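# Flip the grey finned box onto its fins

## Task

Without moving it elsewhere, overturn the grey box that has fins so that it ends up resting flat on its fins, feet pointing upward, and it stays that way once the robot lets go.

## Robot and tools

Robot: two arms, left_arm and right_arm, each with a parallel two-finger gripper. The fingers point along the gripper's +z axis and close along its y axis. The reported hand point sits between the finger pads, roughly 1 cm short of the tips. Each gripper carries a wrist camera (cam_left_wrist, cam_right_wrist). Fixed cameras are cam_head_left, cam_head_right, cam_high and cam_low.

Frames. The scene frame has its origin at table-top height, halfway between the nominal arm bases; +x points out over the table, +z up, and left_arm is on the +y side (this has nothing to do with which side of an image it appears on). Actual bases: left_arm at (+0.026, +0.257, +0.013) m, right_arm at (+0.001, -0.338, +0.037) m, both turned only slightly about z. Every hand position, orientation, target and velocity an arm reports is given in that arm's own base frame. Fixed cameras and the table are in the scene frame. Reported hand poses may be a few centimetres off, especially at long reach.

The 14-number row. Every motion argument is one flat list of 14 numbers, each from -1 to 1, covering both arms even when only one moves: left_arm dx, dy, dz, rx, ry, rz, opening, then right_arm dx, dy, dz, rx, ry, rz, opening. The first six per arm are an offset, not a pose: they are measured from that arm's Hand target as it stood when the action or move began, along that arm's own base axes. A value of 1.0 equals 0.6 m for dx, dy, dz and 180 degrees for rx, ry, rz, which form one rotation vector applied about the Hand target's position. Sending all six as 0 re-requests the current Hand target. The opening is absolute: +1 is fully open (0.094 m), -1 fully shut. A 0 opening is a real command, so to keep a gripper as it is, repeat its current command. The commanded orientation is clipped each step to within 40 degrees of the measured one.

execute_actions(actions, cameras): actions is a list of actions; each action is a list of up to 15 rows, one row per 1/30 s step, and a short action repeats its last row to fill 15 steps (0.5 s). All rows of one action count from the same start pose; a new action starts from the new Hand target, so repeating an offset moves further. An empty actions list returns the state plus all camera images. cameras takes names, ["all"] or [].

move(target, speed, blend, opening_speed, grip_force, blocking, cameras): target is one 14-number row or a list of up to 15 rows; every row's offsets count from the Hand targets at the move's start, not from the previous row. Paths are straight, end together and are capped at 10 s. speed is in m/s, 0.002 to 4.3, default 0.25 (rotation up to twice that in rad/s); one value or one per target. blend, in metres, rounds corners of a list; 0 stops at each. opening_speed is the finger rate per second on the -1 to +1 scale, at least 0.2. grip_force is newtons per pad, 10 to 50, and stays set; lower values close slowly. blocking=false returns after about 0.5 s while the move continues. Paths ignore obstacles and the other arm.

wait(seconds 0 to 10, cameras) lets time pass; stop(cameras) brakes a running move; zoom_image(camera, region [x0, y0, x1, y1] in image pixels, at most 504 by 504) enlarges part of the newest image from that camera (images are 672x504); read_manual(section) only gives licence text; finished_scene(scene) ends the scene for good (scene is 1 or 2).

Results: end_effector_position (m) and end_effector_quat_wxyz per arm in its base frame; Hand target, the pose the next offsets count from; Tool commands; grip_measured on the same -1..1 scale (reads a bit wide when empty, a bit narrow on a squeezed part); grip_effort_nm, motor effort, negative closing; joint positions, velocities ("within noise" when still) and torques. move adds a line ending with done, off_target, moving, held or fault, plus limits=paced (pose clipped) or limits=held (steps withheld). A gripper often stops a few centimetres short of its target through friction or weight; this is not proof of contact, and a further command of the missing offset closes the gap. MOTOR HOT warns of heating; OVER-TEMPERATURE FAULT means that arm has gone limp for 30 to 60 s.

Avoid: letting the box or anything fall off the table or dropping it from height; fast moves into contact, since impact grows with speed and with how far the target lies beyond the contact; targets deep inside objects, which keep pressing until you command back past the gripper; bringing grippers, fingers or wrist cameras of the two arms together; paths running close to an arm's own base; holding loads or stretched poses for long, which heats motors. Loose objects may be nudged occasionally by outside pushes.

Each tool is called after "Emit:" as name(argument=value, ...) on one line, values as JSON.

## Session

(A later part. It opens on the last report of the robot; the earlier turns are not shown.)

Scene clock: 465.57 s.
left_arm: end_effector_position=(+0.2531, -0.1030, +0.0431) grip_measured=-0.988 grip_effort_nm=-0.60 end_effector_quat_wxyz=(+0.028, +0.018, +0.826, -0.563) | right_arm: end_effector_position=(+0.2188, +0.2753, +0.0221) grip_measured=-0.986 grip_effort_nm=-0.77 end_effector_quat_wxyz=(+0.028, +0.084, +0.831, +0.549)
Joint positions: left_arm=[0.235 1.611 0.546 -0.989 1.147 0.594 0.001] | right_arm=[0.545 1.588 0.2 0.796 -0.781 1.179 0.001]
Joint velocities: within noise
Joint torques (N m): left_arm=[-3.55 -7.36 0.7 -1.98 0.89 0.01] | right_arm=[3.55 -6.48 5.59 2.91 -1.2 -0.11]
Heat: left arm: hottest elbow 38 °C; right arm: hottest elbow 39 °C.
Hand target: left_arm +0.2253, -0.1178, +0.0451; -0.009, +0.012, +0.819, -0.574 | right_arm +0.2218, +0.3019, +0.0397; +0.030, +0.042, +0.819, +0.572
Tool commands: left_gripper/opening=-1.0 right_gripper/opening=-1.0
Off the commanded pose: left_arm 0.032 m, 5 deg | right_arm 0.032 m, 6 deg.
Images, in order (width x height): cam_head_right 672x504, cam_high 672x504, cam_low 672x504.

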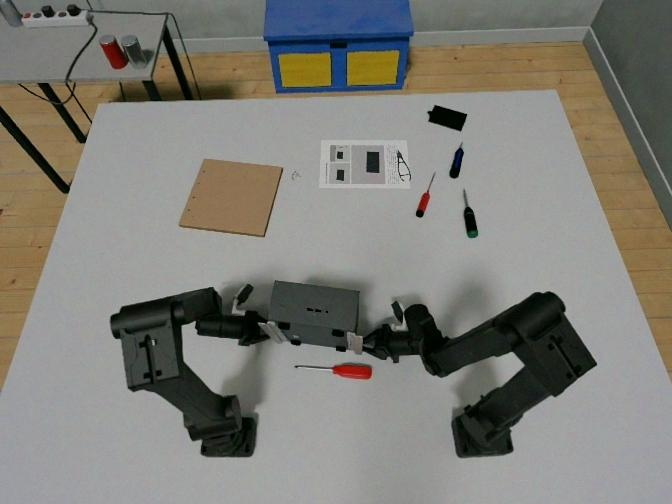

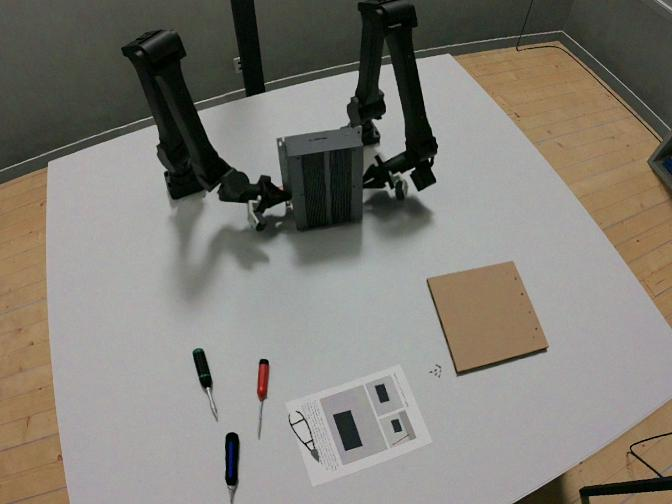

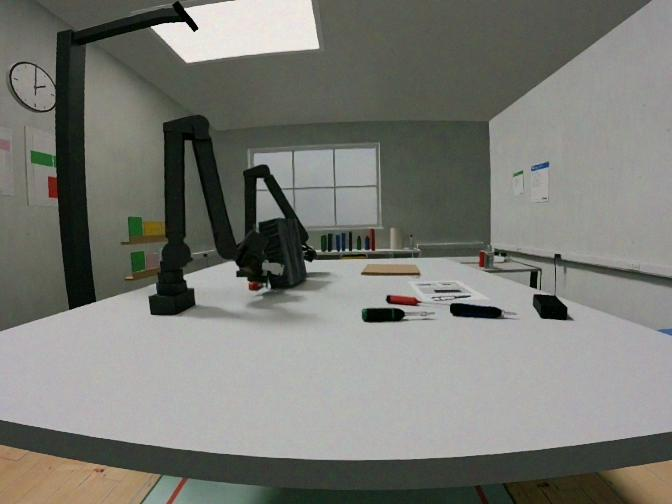

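Emit:
execute_actions(actions=[])

Scene clock: 500.90 s.
left_arm: end_effector_position=(+0.2531, -0.1030, +0.0431) grip_measured=-0.988 grip_effort_nm=-0.60 end_effector_quat_wxyz=(+0.028, +0.018, +0.826, -0.563) | right_arm: end_effector_position=(+0.2188, +0.2753, +0.0221) grip_measured=-0.986 grip_effort_nm=-0.77 end_effector_quat_wxyz=(+0.028, +0.084, +0.831, +0.549)
Joint positions: left_arm=[0.235 1.611 0.546 -0.989 1.147 0.594 0.001] | right_arm=[0.545 1.588 0.2 0.796 -0.781 1.179 0.001]
Joint velocities: within noise
Joint torques (N m): left_arm=[-3.72 -7.3 0.69 -1.98 0.91 0.01] | right_arm=[3.49 -6.12 5.56 2.85 -1.21 -0.1]
Heat: left arm: hottest elbow 37 °C; right arm: hottest elbow 37 °C.
Hand target: left_arm +0.2253, -0.1178, +0.0451; -0.009, +0.012, +0.819, -0.574 | right_arm +0.2218, +0.3019, +0.0397; +0.030, +0.042, +0.819, +0.572
Tool commands: left_gripper/opening=-1.0 right_gripper/opening=-1.0
Off the commanded pose: left_arm 0.032 m, 5 deg | right_arm 0.032 m, 6 deg.

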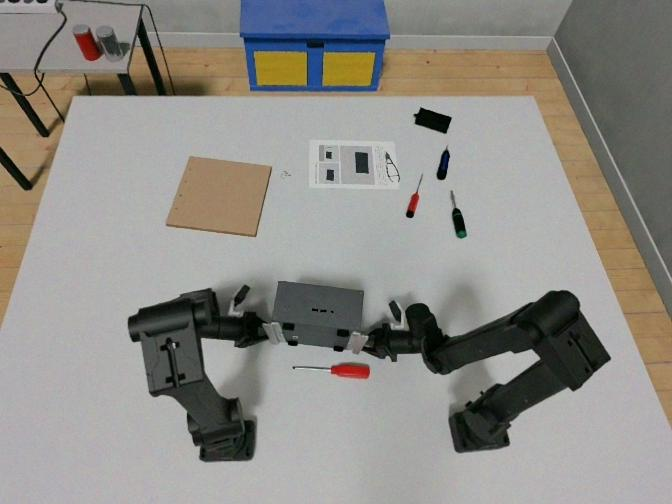

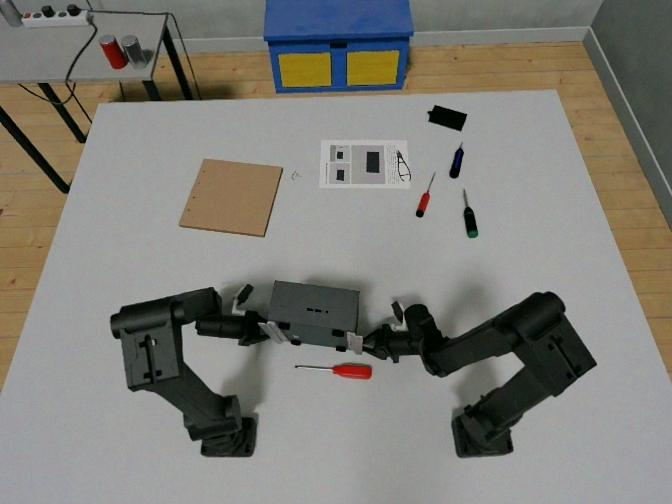

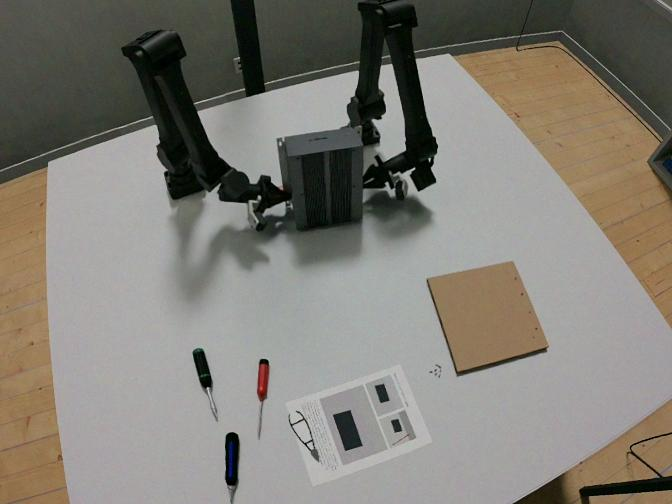

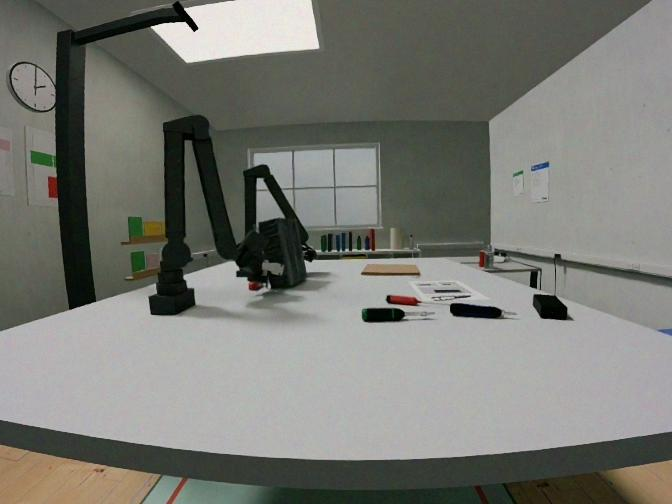

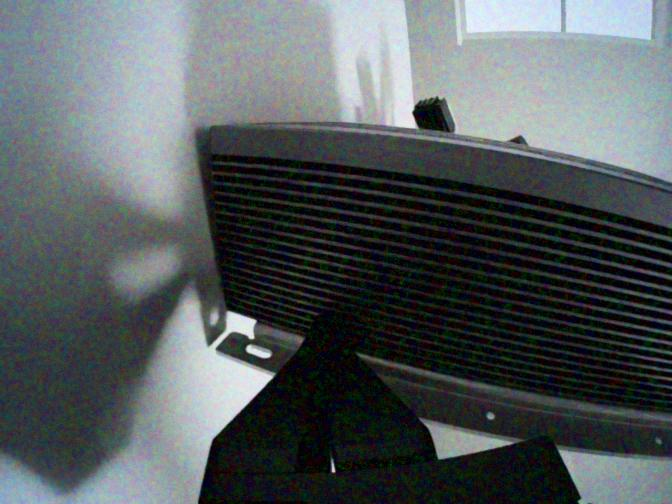

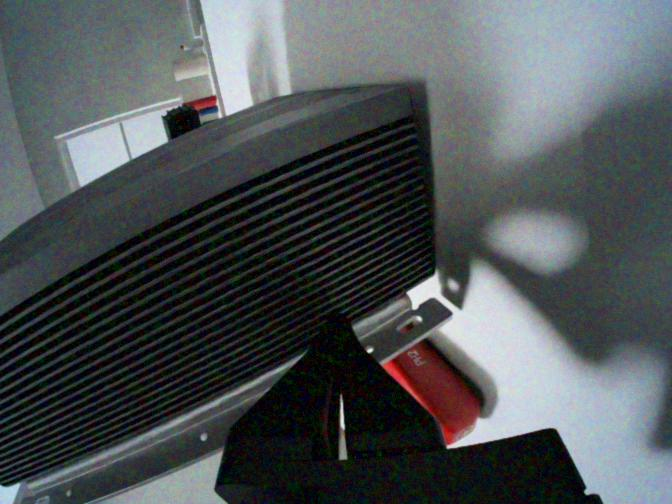

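Emit:
move(target=[0.05,0,0,0,0,0,-1,0.02,-0.01,0,0,0,0,-1], speed=0.03, cameras=["cam_head_left","cam_high","cam_low"])

Emit:
zoom_image(camera="cam_low", region=[140, 180, 360, 330])

Scene clock: 511.43 s.
left_arm: end_effector_position=(+0.2687, -0.1008, +0.0463) grip_measured=-0.988 grip_effort_nm=-0.60 end_effector_quat_wxyz=(+0.026, +0.016, +0.827, -0.562) | right_arm: end_effector_position=(+0.2247, +0.2765, +0.0278) grip_measured=-0.986 grip_effort_nm=-0.77 end_effector_quat_wxyz=(+0.024, +0.074, +0.826, +0.558)
Joint positions: left_arm=[0.228 1.625 0.588 -1.002 1.146 0.572 0.001] | right_arm=[0.523 1.583 0.219 0.776 -0.825 1.161 0.001]
Joint torques (N m): left_arm=[-4.78 -5.77 3.14 -1.06 1.35 -0.24] | right_arm=[1.55 -5.3 5.9 2.1 -1.01 -0.29]
Heat: left arm: hottest elbow 37 °C; right arm: hottest elbow 37 °C.
Hand target: left_arm +0.2553, -0.1178, +0.0451; -0.009, +0.012, +0.819, -0.574 | right_arm +0.2337, +0.2959, +0.0397; +0.030, +0.042, +0.819, +0.572
Off the commanded pose: left_arm 0.022 m, 4 deg | right_arm 0.024 m, 4 deg.
move: off_target (left_arm, right_arm)
Images, in order (width x height): cam_head_left 672x504, cam_high 672x504, cam_low 672x504.

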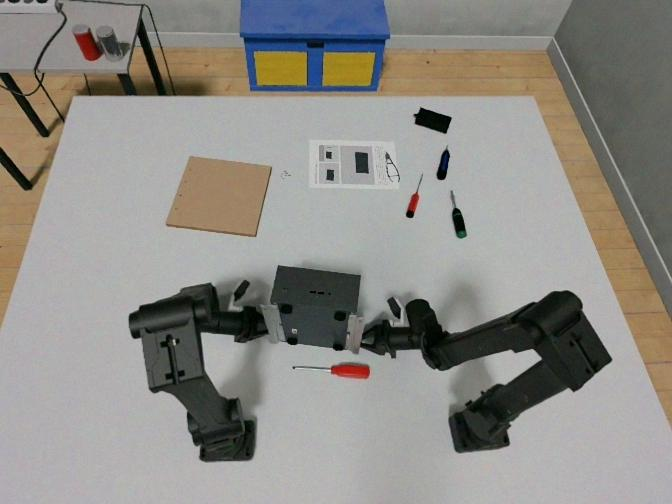

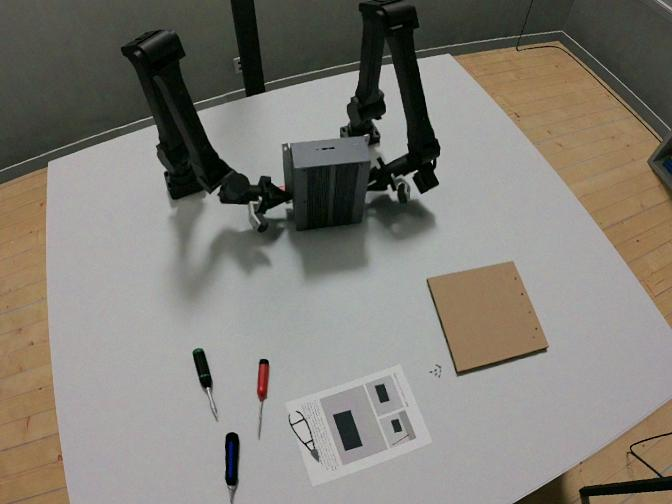

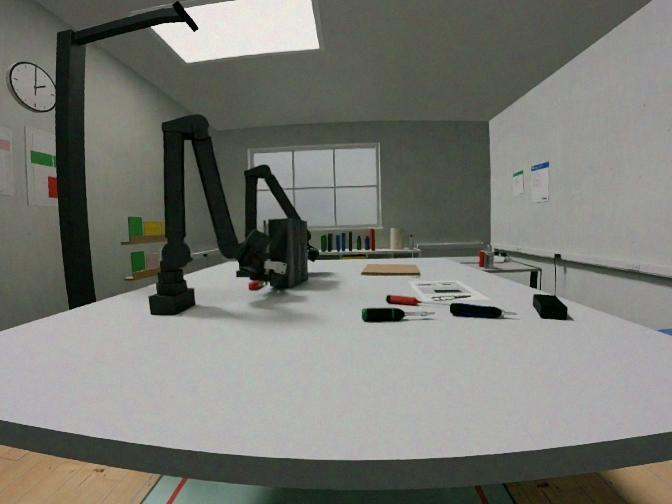

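Scaled by 2.291.

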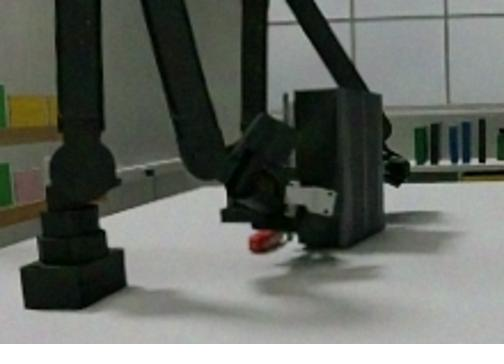

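Emit:
zoom_image(camera="cam_head_left", region=[220, 240, 420, 390])

Emit:
zoom_image(camera="cam_high", region=[230, 110, 430, 260])

Scaled by 2.520.

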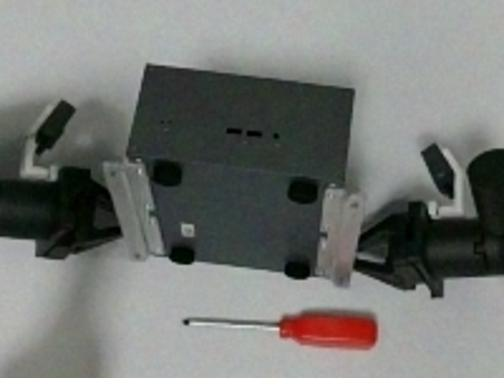

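Scaled by 2.520.

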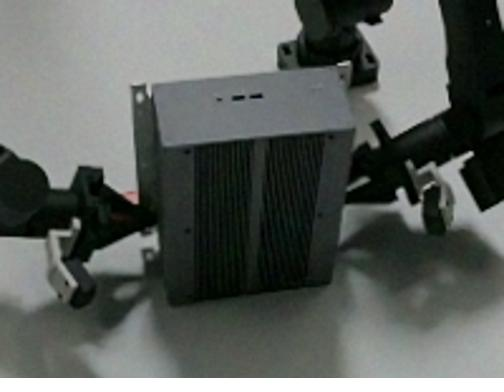

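Emit:
move(target=[-0.0417,0,-0.02,0,0,0,-1,0.01,-0.015,-0.03,0,0,0,-1], speed=0.03, cameras=["cam_head_left","cam_high","cam_low"])

Emit:
zoom_image(camera="cam_head_left", region=[220, 240, 420, 390])

Emit:
zoom_image(camera="cam_low", region=[140, 180, 360, 330])

Scene clock: 539.37 s.
left_arm: end_effector_position=(+0.2555, -0.1026, +0.0422) grip_measured=-0.988 grip_effort_nm=-0.60 end_effector_quat_wxyz=(+0.025, +0.012, +0.824, -0.567) | right_arm: end_effector_position=(+0.2273, +0.2732, +0.0137) grip_measured=-0.986 grip_effort_nm=-0.77 end_effector_quat_wxyz=(+0.017, +0.068, +0.826, +0.559)
Joint positions: left_arm=[0.236 1.625 0.552 -0.99 1.154 0.589 0.001] | right_arm=[0.497 1.671 0.231 0.823 -0.864 1.128 0.001]
Joint torques (N m): left_arm=[-3.96 -5.07 0.7 -0.44 0.67 0.03] | right_arm=[0.09 -5.3 4.92 2.74 -0.84 -0.31]
Heat: left arm: hottest elbow 36 °C; right arm: hottest elbow 39 °C.
Hand target: left_arm +0.2302, -0.1179, +0.0332; -0.009, +0.012, +0.819, -0.574 | right_arm +0.2398, +0.2869, +0.0217; +0.030, +0.042, +0.819, +0.572
Off the commanded pose: left_arm 0.031 m, 4 deg | right_arm 0.020 m, 4 deg.
move: off_target (left_arm, right_arm)
Images, in order (width x height): cam_head_left 672x504, cam_high 672x504, cam_low 672x504.

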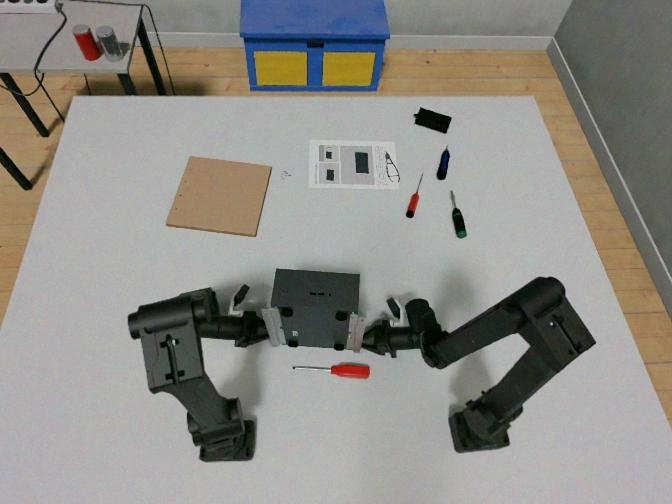

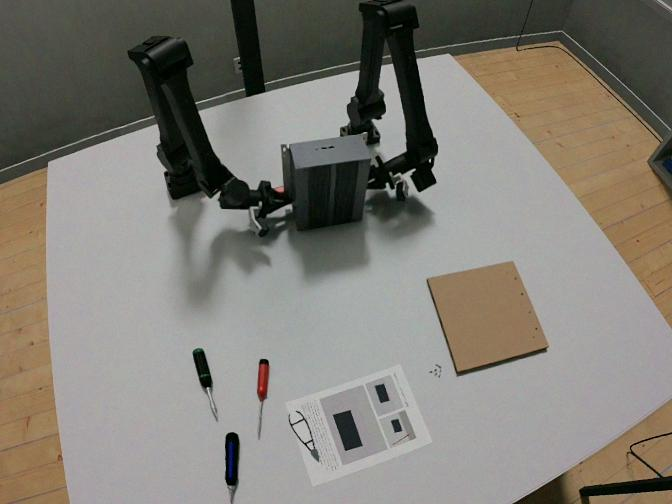

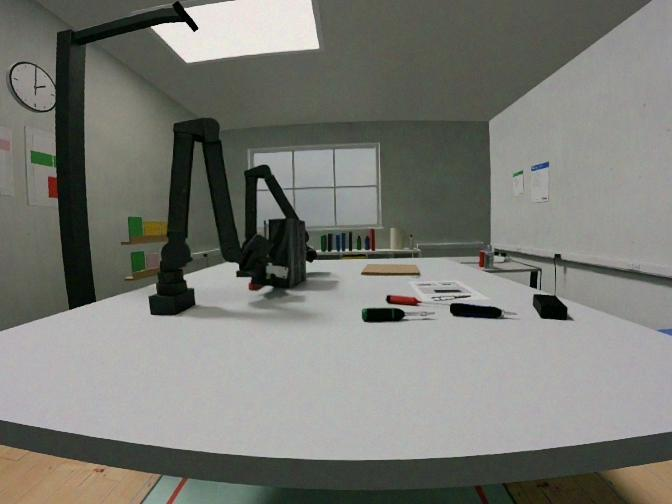

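Scaled by 2.520.

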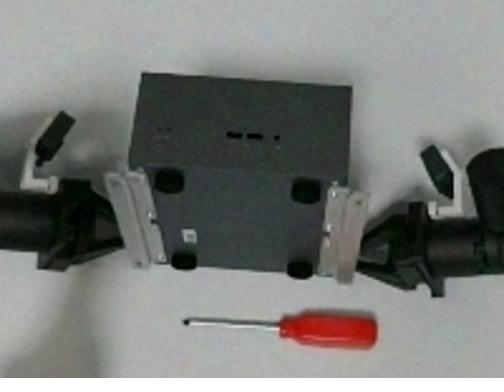

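Scaled by 2.291.

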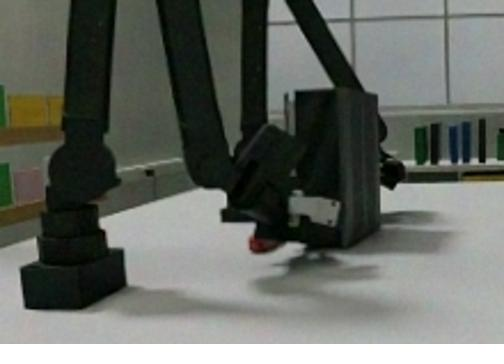

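Emit:
move(target=[[0.0663,0.0215,0.0197,0,0,0,-1,0.0033,-0.02,0.0133,0,0,0,-1],[0.1163,0.1465,0.078,0,0,0,-1,0.05,-0.145,0.0633,0,0,0,-1],[0.1163,0.1465,0.3197,0,0,0,-1,0.05,-0.145,0.3038,0,0,0,-1]], speed=[0.03,0.08,0.12], blend=[0,0.02,0], cameras=["all"])

Emit:
zoom_image(camera="cam_head_left", region=[220, 240, 420, 390])

Scene clock: 562.30 s.
left_arm: end_effector_position=(+0.2923, -0.0370, +0.2128) grip_measured=-0.988 grip_effort_nm=-0.60 end_effector_quat_wxyz=(+0.044, -0.027, +0.848, -0.527) | right_arm: end_effector_position=(+0.2538, +0.2015, +0.1840) grip_measured=-0.986 grip_effort_nm=-0.77 end_effector_quat_wxyz=(+0.008, +0.052, +0.822, +0.568)
Joint positions: left_arm=[0.408 1.31 0.875 -1.668 1.035 0.652 0.001] | right_arm=[0.163 0.973 0.503 -0.542 -1.138 0.652 0.001]
Joint torques (N m): left_arm=[0.26 -6.65 10.04 -0.65 0.7 -0.24] | right_arm=[-1.49 -2.61 11.04 0.84 -0.66 -0.24]
Heat: left arm: hottest elbow 36 °C; right arm: hottest elbow 38 °C.
Hand target: left_arm +0.3001, -0.0300, +0.2250; -0.009, +0.012, +0.819, -0.574 | right_arm +0.2698, +0.1999, +0.2039; +0.030, +0.042, +0.819, +0.572
Off the commanded pose: left_arm 0.016 m, 10 deg | right_arm 0.026 m, 3 deg.
joint sent to its limit (left arm) — joint 4 (wrist pitch), lower limit. The joint targets are off in orientation, not in position.
move: off_target (left_arm, right_arm)

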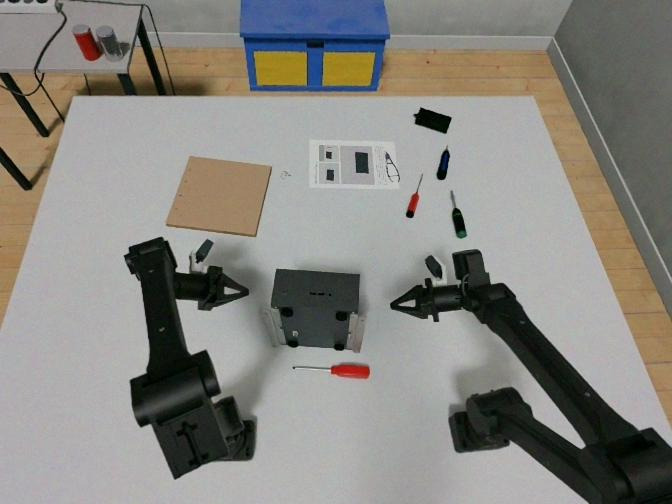

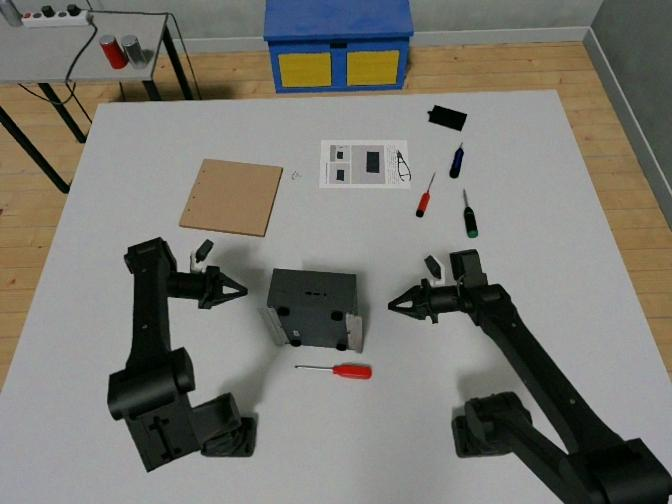

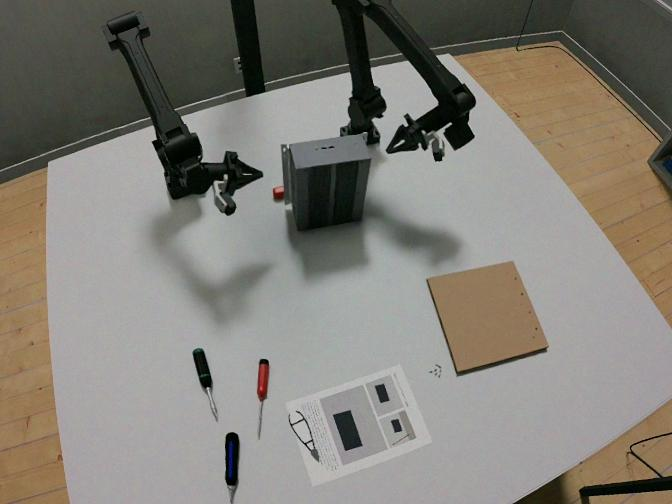

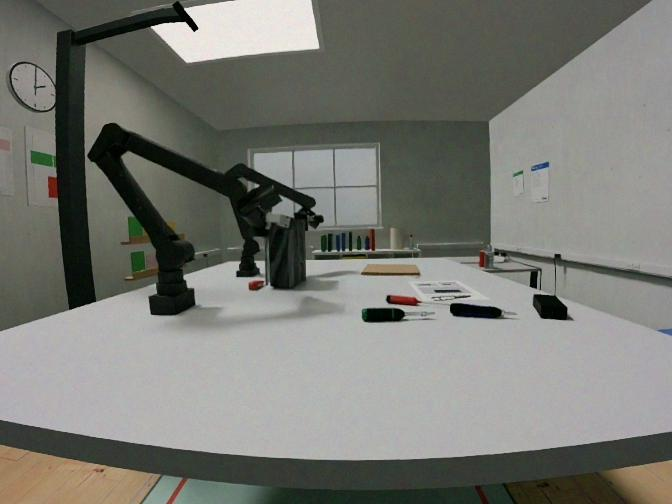

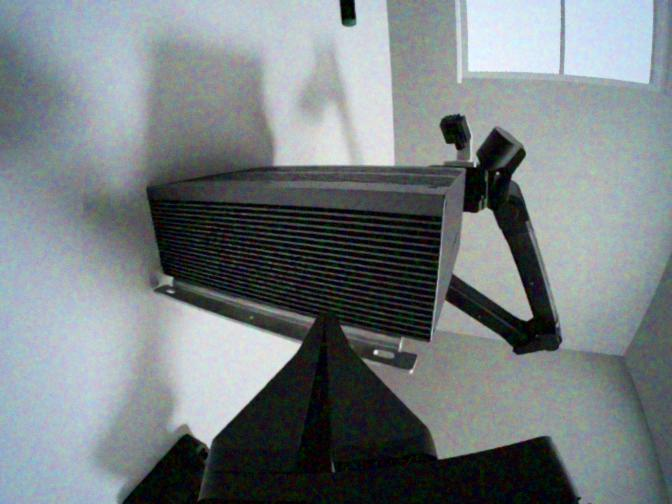

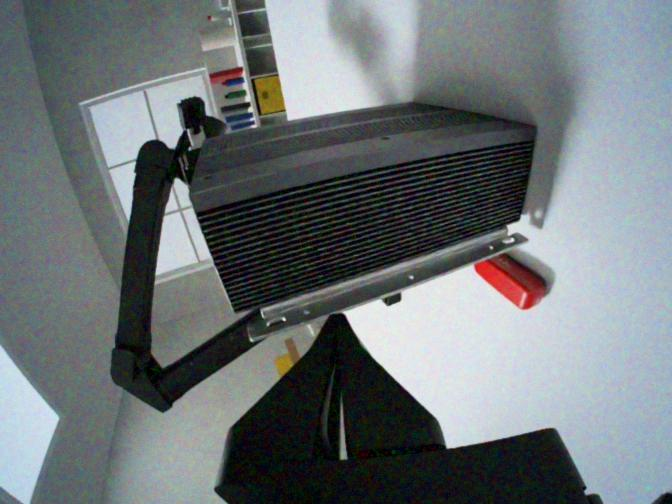

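Scaled by 2.520.

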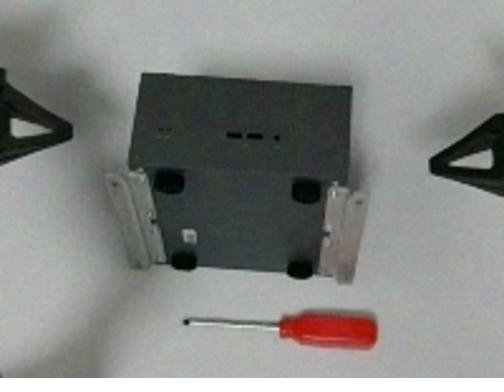

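Emit:
move(target=[-0.025,-0.0583,0.0217,0,0,0,-1,0.03,0.0583,0.035,0,0,0,-1], speed=0.08, cameras=["cam_head_left","cam_left_wrist","cam_right_wrist"])

Scene clock: 588.07 s.
left_arm: end_effector_position=(+0.2887, -0.0618, +0.2340) grip_measured=-0.988 grip_effort_nm=-0.60 end_effector_quat_wxyz=(+0.045, -0.019, +0.841, -0.539) | right_arm: end_effector_position=(+0.2747, +0.2262, +0.2049) grip_measured=-0.986 grip_effort_nm=-0.77 end_effector_quat_wxyz=(+0.014, +0.058, +0.822, +0.566)
Joint positions: left_arm=[0.34 1.248 0.875 -1.668 1.087 0.582 0.001] | right_arm=[0.246 0.995 0.558 -0.418 -1.075 0.824 0.001]
Joint torques (N m): left_arm=[-1.73 -6.59 7.58 -0.53 0.74 -0.24] | right_arm=[0.44 -2.84 11.48 2.26 -0.34 0.01]
Heat: left arm: hottest elbow 41 °C; right arm: hottest elbow 40 °C.
Hand target: left_arm +0.2851, -0.0649, +0.2381; -0.009, +0.012, +0.819, -0.574 | right_arm +0.2878, +0.2349, +0.2250; +0.030, +0.042, +0.819, +0.572
Off the commanded pose: left_arm 0.006 m, 9 deg | right_arm 0.025 m, 3 deg.
joint sent to its limit (left arm) — joint 4 (wrist pitch), lower limit. The joint targets are off in orientation, not in position.
move: off_target (left_arm, right_arm)
Images, in order (width x height): cam_head_left 672x504, cam_left_wrist 672x504, cam_right_wrist 672x504.

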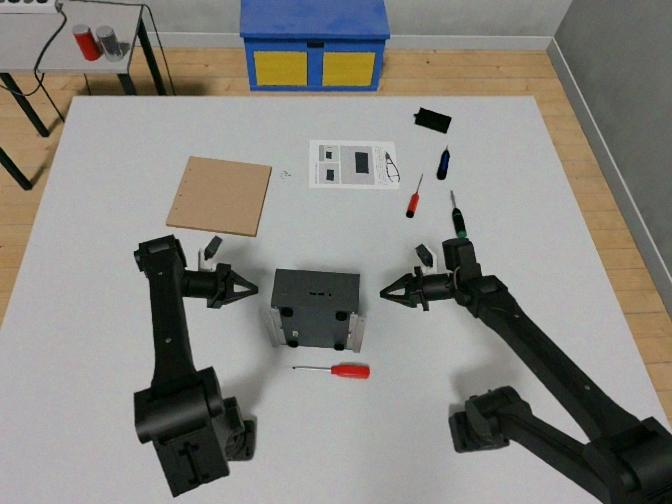

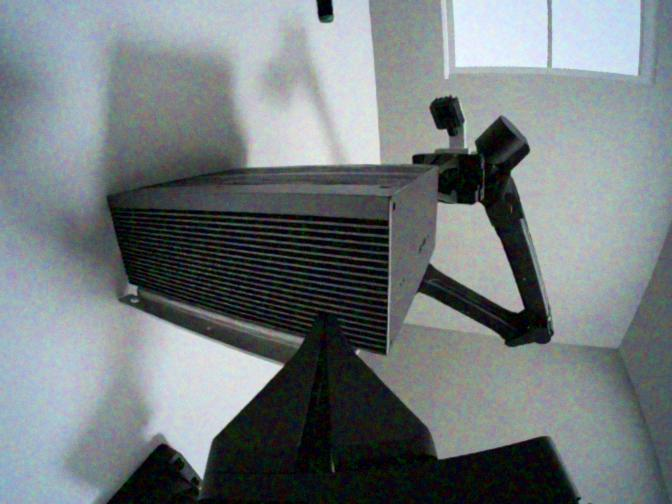

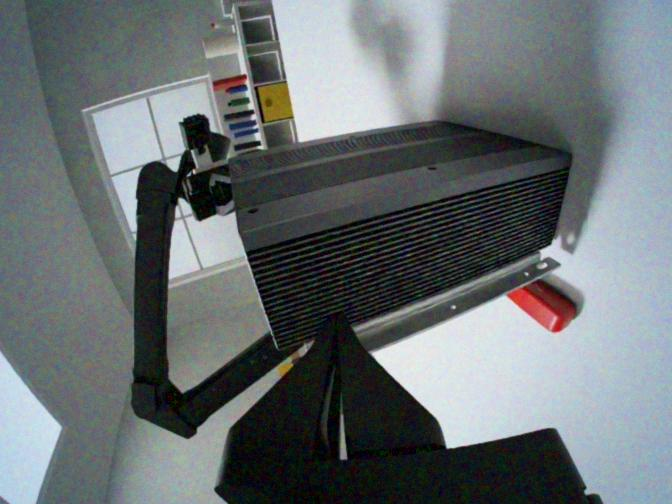

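Emit:
move(target=[0,-0.0333,-0.0383,0,0,0,-1,-0.0367,0.0333,0,0,0,0,-1], speed=0.06, cameras=["cam_head_left","cam_left_wrist","cam_right_wrist"])

Scene clock: 628.27 s.
left_arm: end_effector_position=(+0.2865, -0.0824, +0.2182) grip_measured=-0.988 grip_effort_nm=-0.60 end_effector_quat_wxyz=(+0.015, +0.002, +0.828, -0.560) | right_arm: end_effector_position=(+0.2673, +0.2504, +0.2196) grip_measured=-0.986 grip_effort_nm=-0.77 end_effector_quat_wxyz=(+0.026, +0.050, +0.821, +0.568)
Joint positions: left_arm=[0.274 1.309 0.853 -1.668 1.118 0.631 0.001] | right_arm=[0.342 0.953 0.553 -0.318 -1.004 0.952 0.001]
Joint torques (N m): left_arm=[-1.67 -4.78 7.12 -0.64 0.71 0.04] | right_arm=[-0.03 -4.54 8.27 2.29 -0.27 -0.06]
Heat: left arm: hottest elbow 41 °C; right arm: hottest elbow 45 °C.
Hand target: left_arm +0.2851, -0.0849, +0.2151; -0.009, +0.012, +0.819, -0.574 | right_arm +0.2658, +0.2548, +0.2250; +0.030, +0.042, +0.819, +0.572
Off the commanded pose: left_arm 0.004 m, 4 deg | right_arm 0.007 m, 1 deg.
joint sent to its limit (left arm) — joint 4 (wrist pitch), lower limit. The joint targets still meet the commanded pose.
move: off_target (left_arm)
Images, in order (width x height): cam_head_left 672x504, cam_left_wrist 672x504, cam_right_wrist 672x504.

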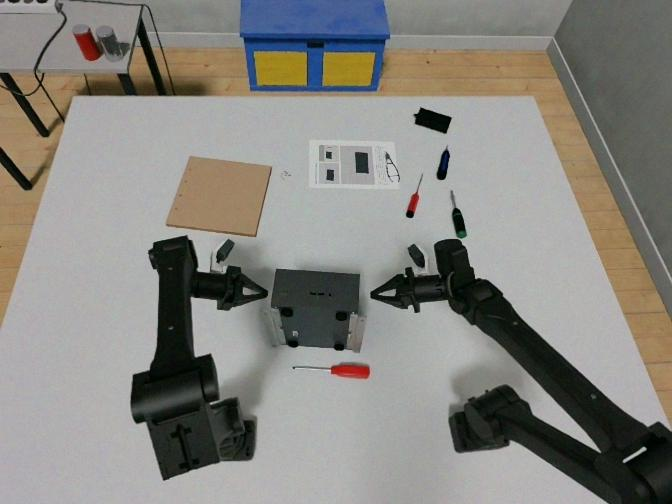

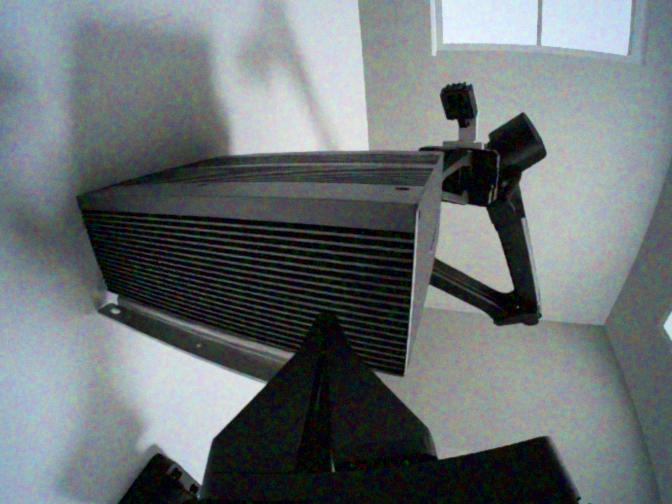

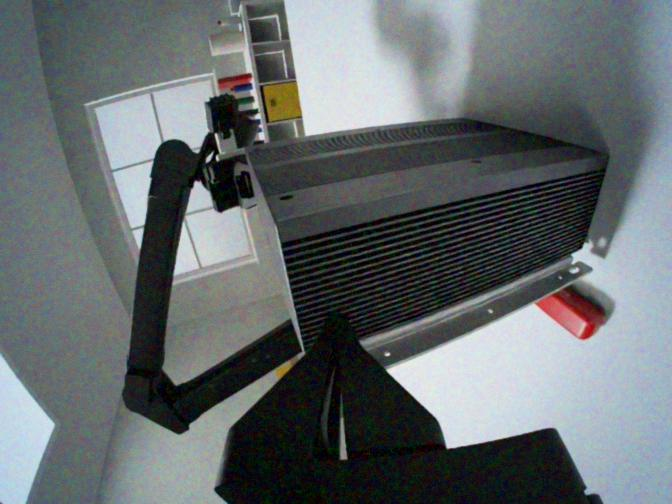

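Emit:
move(target=[[0.003,0,-0.008,0,0,0,-1,0.0,0.0,-0.0367,0,0,0,-1],[0.003,-0.025,-0.008,0,0,0,-1,0.003,0.025,-0.0367,0,0,0,-1]], speed=0.04, cameras=["cam_head_left","cam_left_wrist","cam_right_wrist"])

Emit:
zoom_image(camera="cam_head_left", region=[220, 240, 420, 390])

Scene clock: 644.47 s.
left_arm: end_effector_position=(+0.2867, -0.0971, +0.2162) grip_measured=-0.988 grip_effort_nm=-0.60 end_effector_quat_wxyz=(+0.003, +0.019, +0.820, -0.571) | right_arm: end_effector_position=(+0.2666, +0.2643, +0.1998) grip_measured=-0.986 grip_effort_nm=-0.77 end_effector_quat_wxyz=(+0.029, +0.047, +0.820, +0.569)
Joint positions: left_arm=[0.226 1.332 0.853 -1.668 1.144 0.649 0.001] | right_arm=[0.391 0.997 0.509 -0.175 -0.965 1.006 0.001]
Joint torques (N m): left_arm=[-1.55 -4.84 6.82 -0.01 0.71 -0.24] | right_arm=[0.85 -3.19 8.53 2.36 -0.23 -0.06]
Heat: left arm: hottest elbow 41 °C; right arm: hottest elbow 44 °C.
Hand target: left_arm +0.2869, -0.0999, +0.2102; -0.009, +0.012, +0.819, -0.574 | right_arm +0.2676, +0.2699, +0.2029; +0.030, +0.042, +0.819, +0.572
Off the commanded pose: left_arm 0.007 m, 2 deg | right_arm 0.006 m, 1 deg.
move: done
Images, in order (width x height): cam_head_left 672x504, cam_left_wrist 672x504, cam_right_wrist 672x504.

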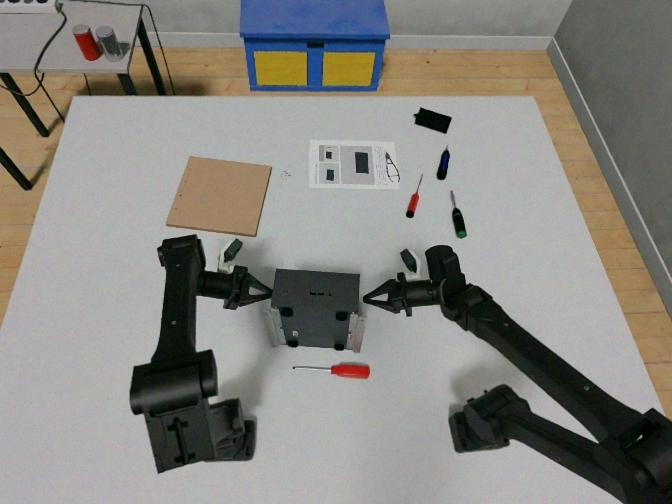

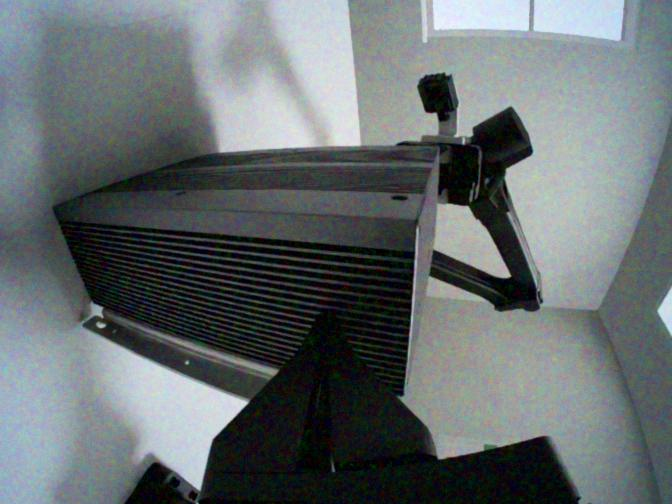

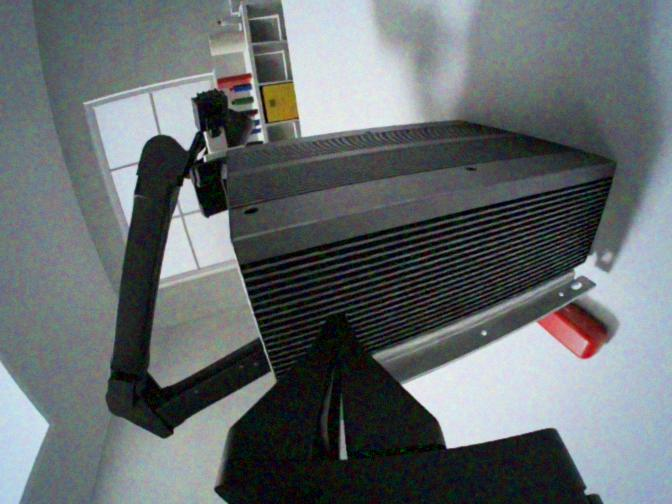

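Scaled by 2.520.

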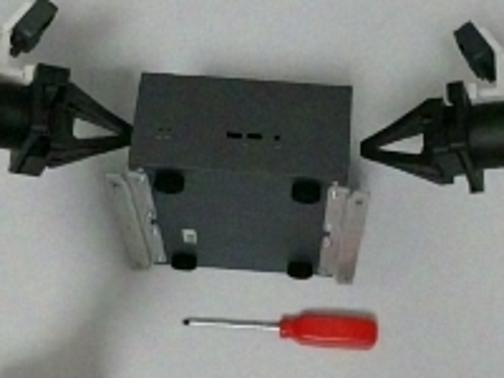

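Emit:
move(target=[0,-0.0117,0,0,0,0,-1,-0.004,0.025,0.0133,0,0,0,-1], speed=0.03, cameras=["cam_head_left"])

Emit:
zoom_image(camera="cam_head_left", region=[220, 240, 420, 390])

Scene clock: 661.73 s.
left_arm: end_effector_position=(+0.2895, -0.0982, +0.2132) grip_measured=-0.988 grip_effort_nm=-0.60 end_effector_quat_wxyz=(+0.002, +0.009, +0.821, -0.571) | right_arm: end_effector_position=(+0.2612, +0.2766, +0.1994) grip_measured=-0.986 grip_effort_nm=-0.77 end_effector_quat_wxyz=(+0.023, +0.053, +0.823, +0.565)
Joint positions: left_arm=[0.221 1.332 0.848 -1.634 1.151 0.605 0.001] | right_arm=[0.442 0.997 0.509 -0.152 -0.923 1.059 0.001]
Joint torques (N m): left_arm=[-3.19 -6.07 6.64 0.1 0.91 -0.26] | right_arm=[0.67 -3.43 9.59 2.63 -0.21 -0.08]
Heat: left arm: hottest elbow 41 °C; right arm: hottest elbow 43 °C.
Hand target: left_arm +0.2869, -0.1070, +0.2102; -0.009, +0.012, +0.819, -0.574 | right_arm +0.2652, +0.2849, +0.2110; +0.030, +0.042, +0.819, +0.572
Off the commanded pose: left_arm 0.010 m, 1 deg | right_arm 0.015 m, 2 deg.
move: off_target (right_arm)
Images, in order (width x height): cam_head_left 672x504.

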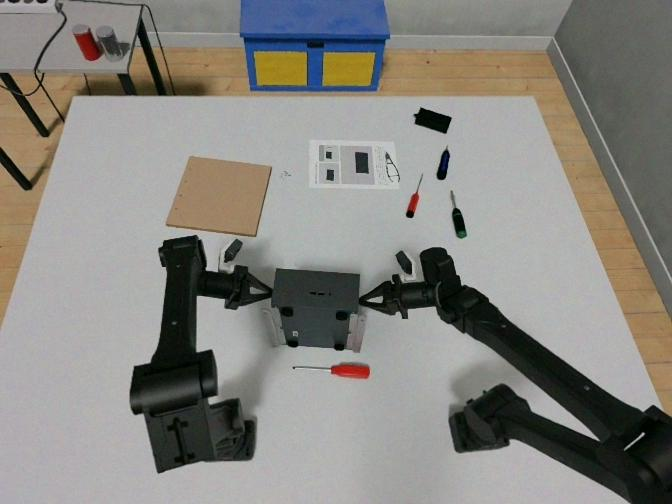

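Scaled by 2.520.

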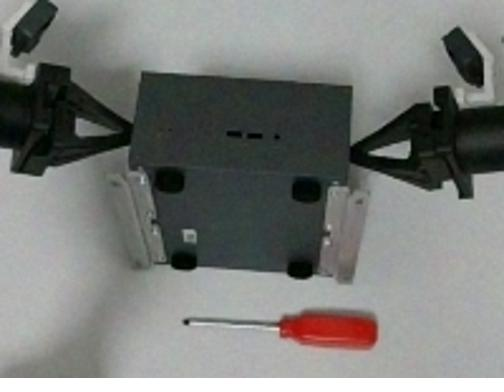

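Emit:
move(target=[-0.0017,-0.0517,0.005,0,0,0,-1,0.007,0.07,0,0,0,0,-1], speed=0.05, cameras=["cam_head_left","cam_left_wrist","cam_right_wrist"])

Emit:
zoom_image(camera="cam_head_left", region=[220, 240, 420, 390])

Scene clock: 669.67 s.
left_arm: end_effector_position=(+0.3054, -0.0986, +0.2132) grip_measured=-0.988 grip_effort_nm=-0.60 end_effector_quat_wxyz=(+0.029, -0.014, +0.827, -0.561) | right_arm: end_effector_position=(+0.2788, +0.2775, +0.1971) grip_measured=-0.986 grip_effort_nm=-0.77 end_effector_quat_wxyz=(+0.046, +0.098, +0.824, +0.556)
Joint positions: left_arm=[0.211 1.289 0.839 -1.464 1.167 0.405 0.001] | right_arm=[0.454 1.008 0.509 -0.092 -0.824 1.148 0.001]
Joint torques (N m): left_arm=[-9.82 -7.36 5.34 -0.27 1.79 -0.26] | right_arm=[8.12 0.73 11.29 4.3 -0.53 0.03]
Heat: left arm: hottest elbow 41 °C; right arm: hottest elbow 43 °C.
Hand target: left_arm +0.2858, -0.1380, +0.2132; -0.009, +0.012, +0.819, -0.574 | right_arm +0.2694, +0.3269, +0.2110; +0.030, +0.042, +0.819, +0.572
Off the commanded pose: left_arm 0.044 m, 6 deg | right_arm 0.052 m, 7 deg.
move: off_target (left_arm, right_arm)
Images, in order (width x height): cam_head_left 672x504, cam_left_wrist 672x504, cam_right_wrist 672x504.

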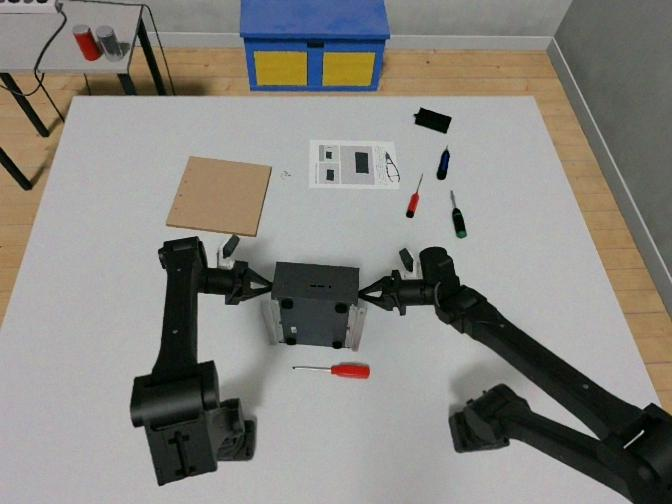

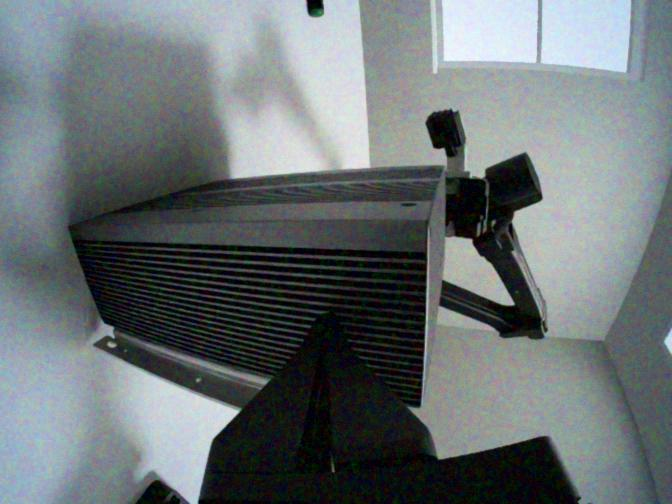

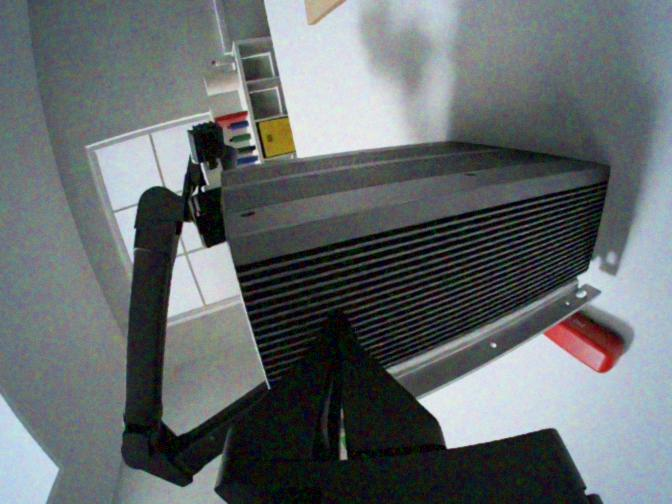

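Scaled by 2.520.

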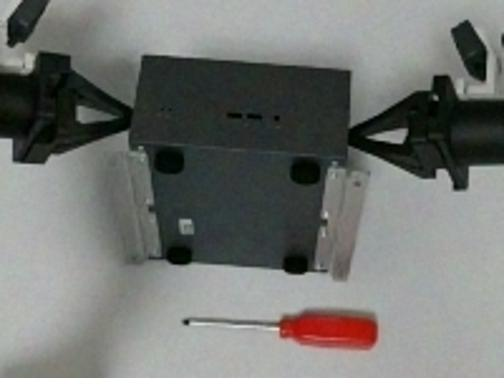

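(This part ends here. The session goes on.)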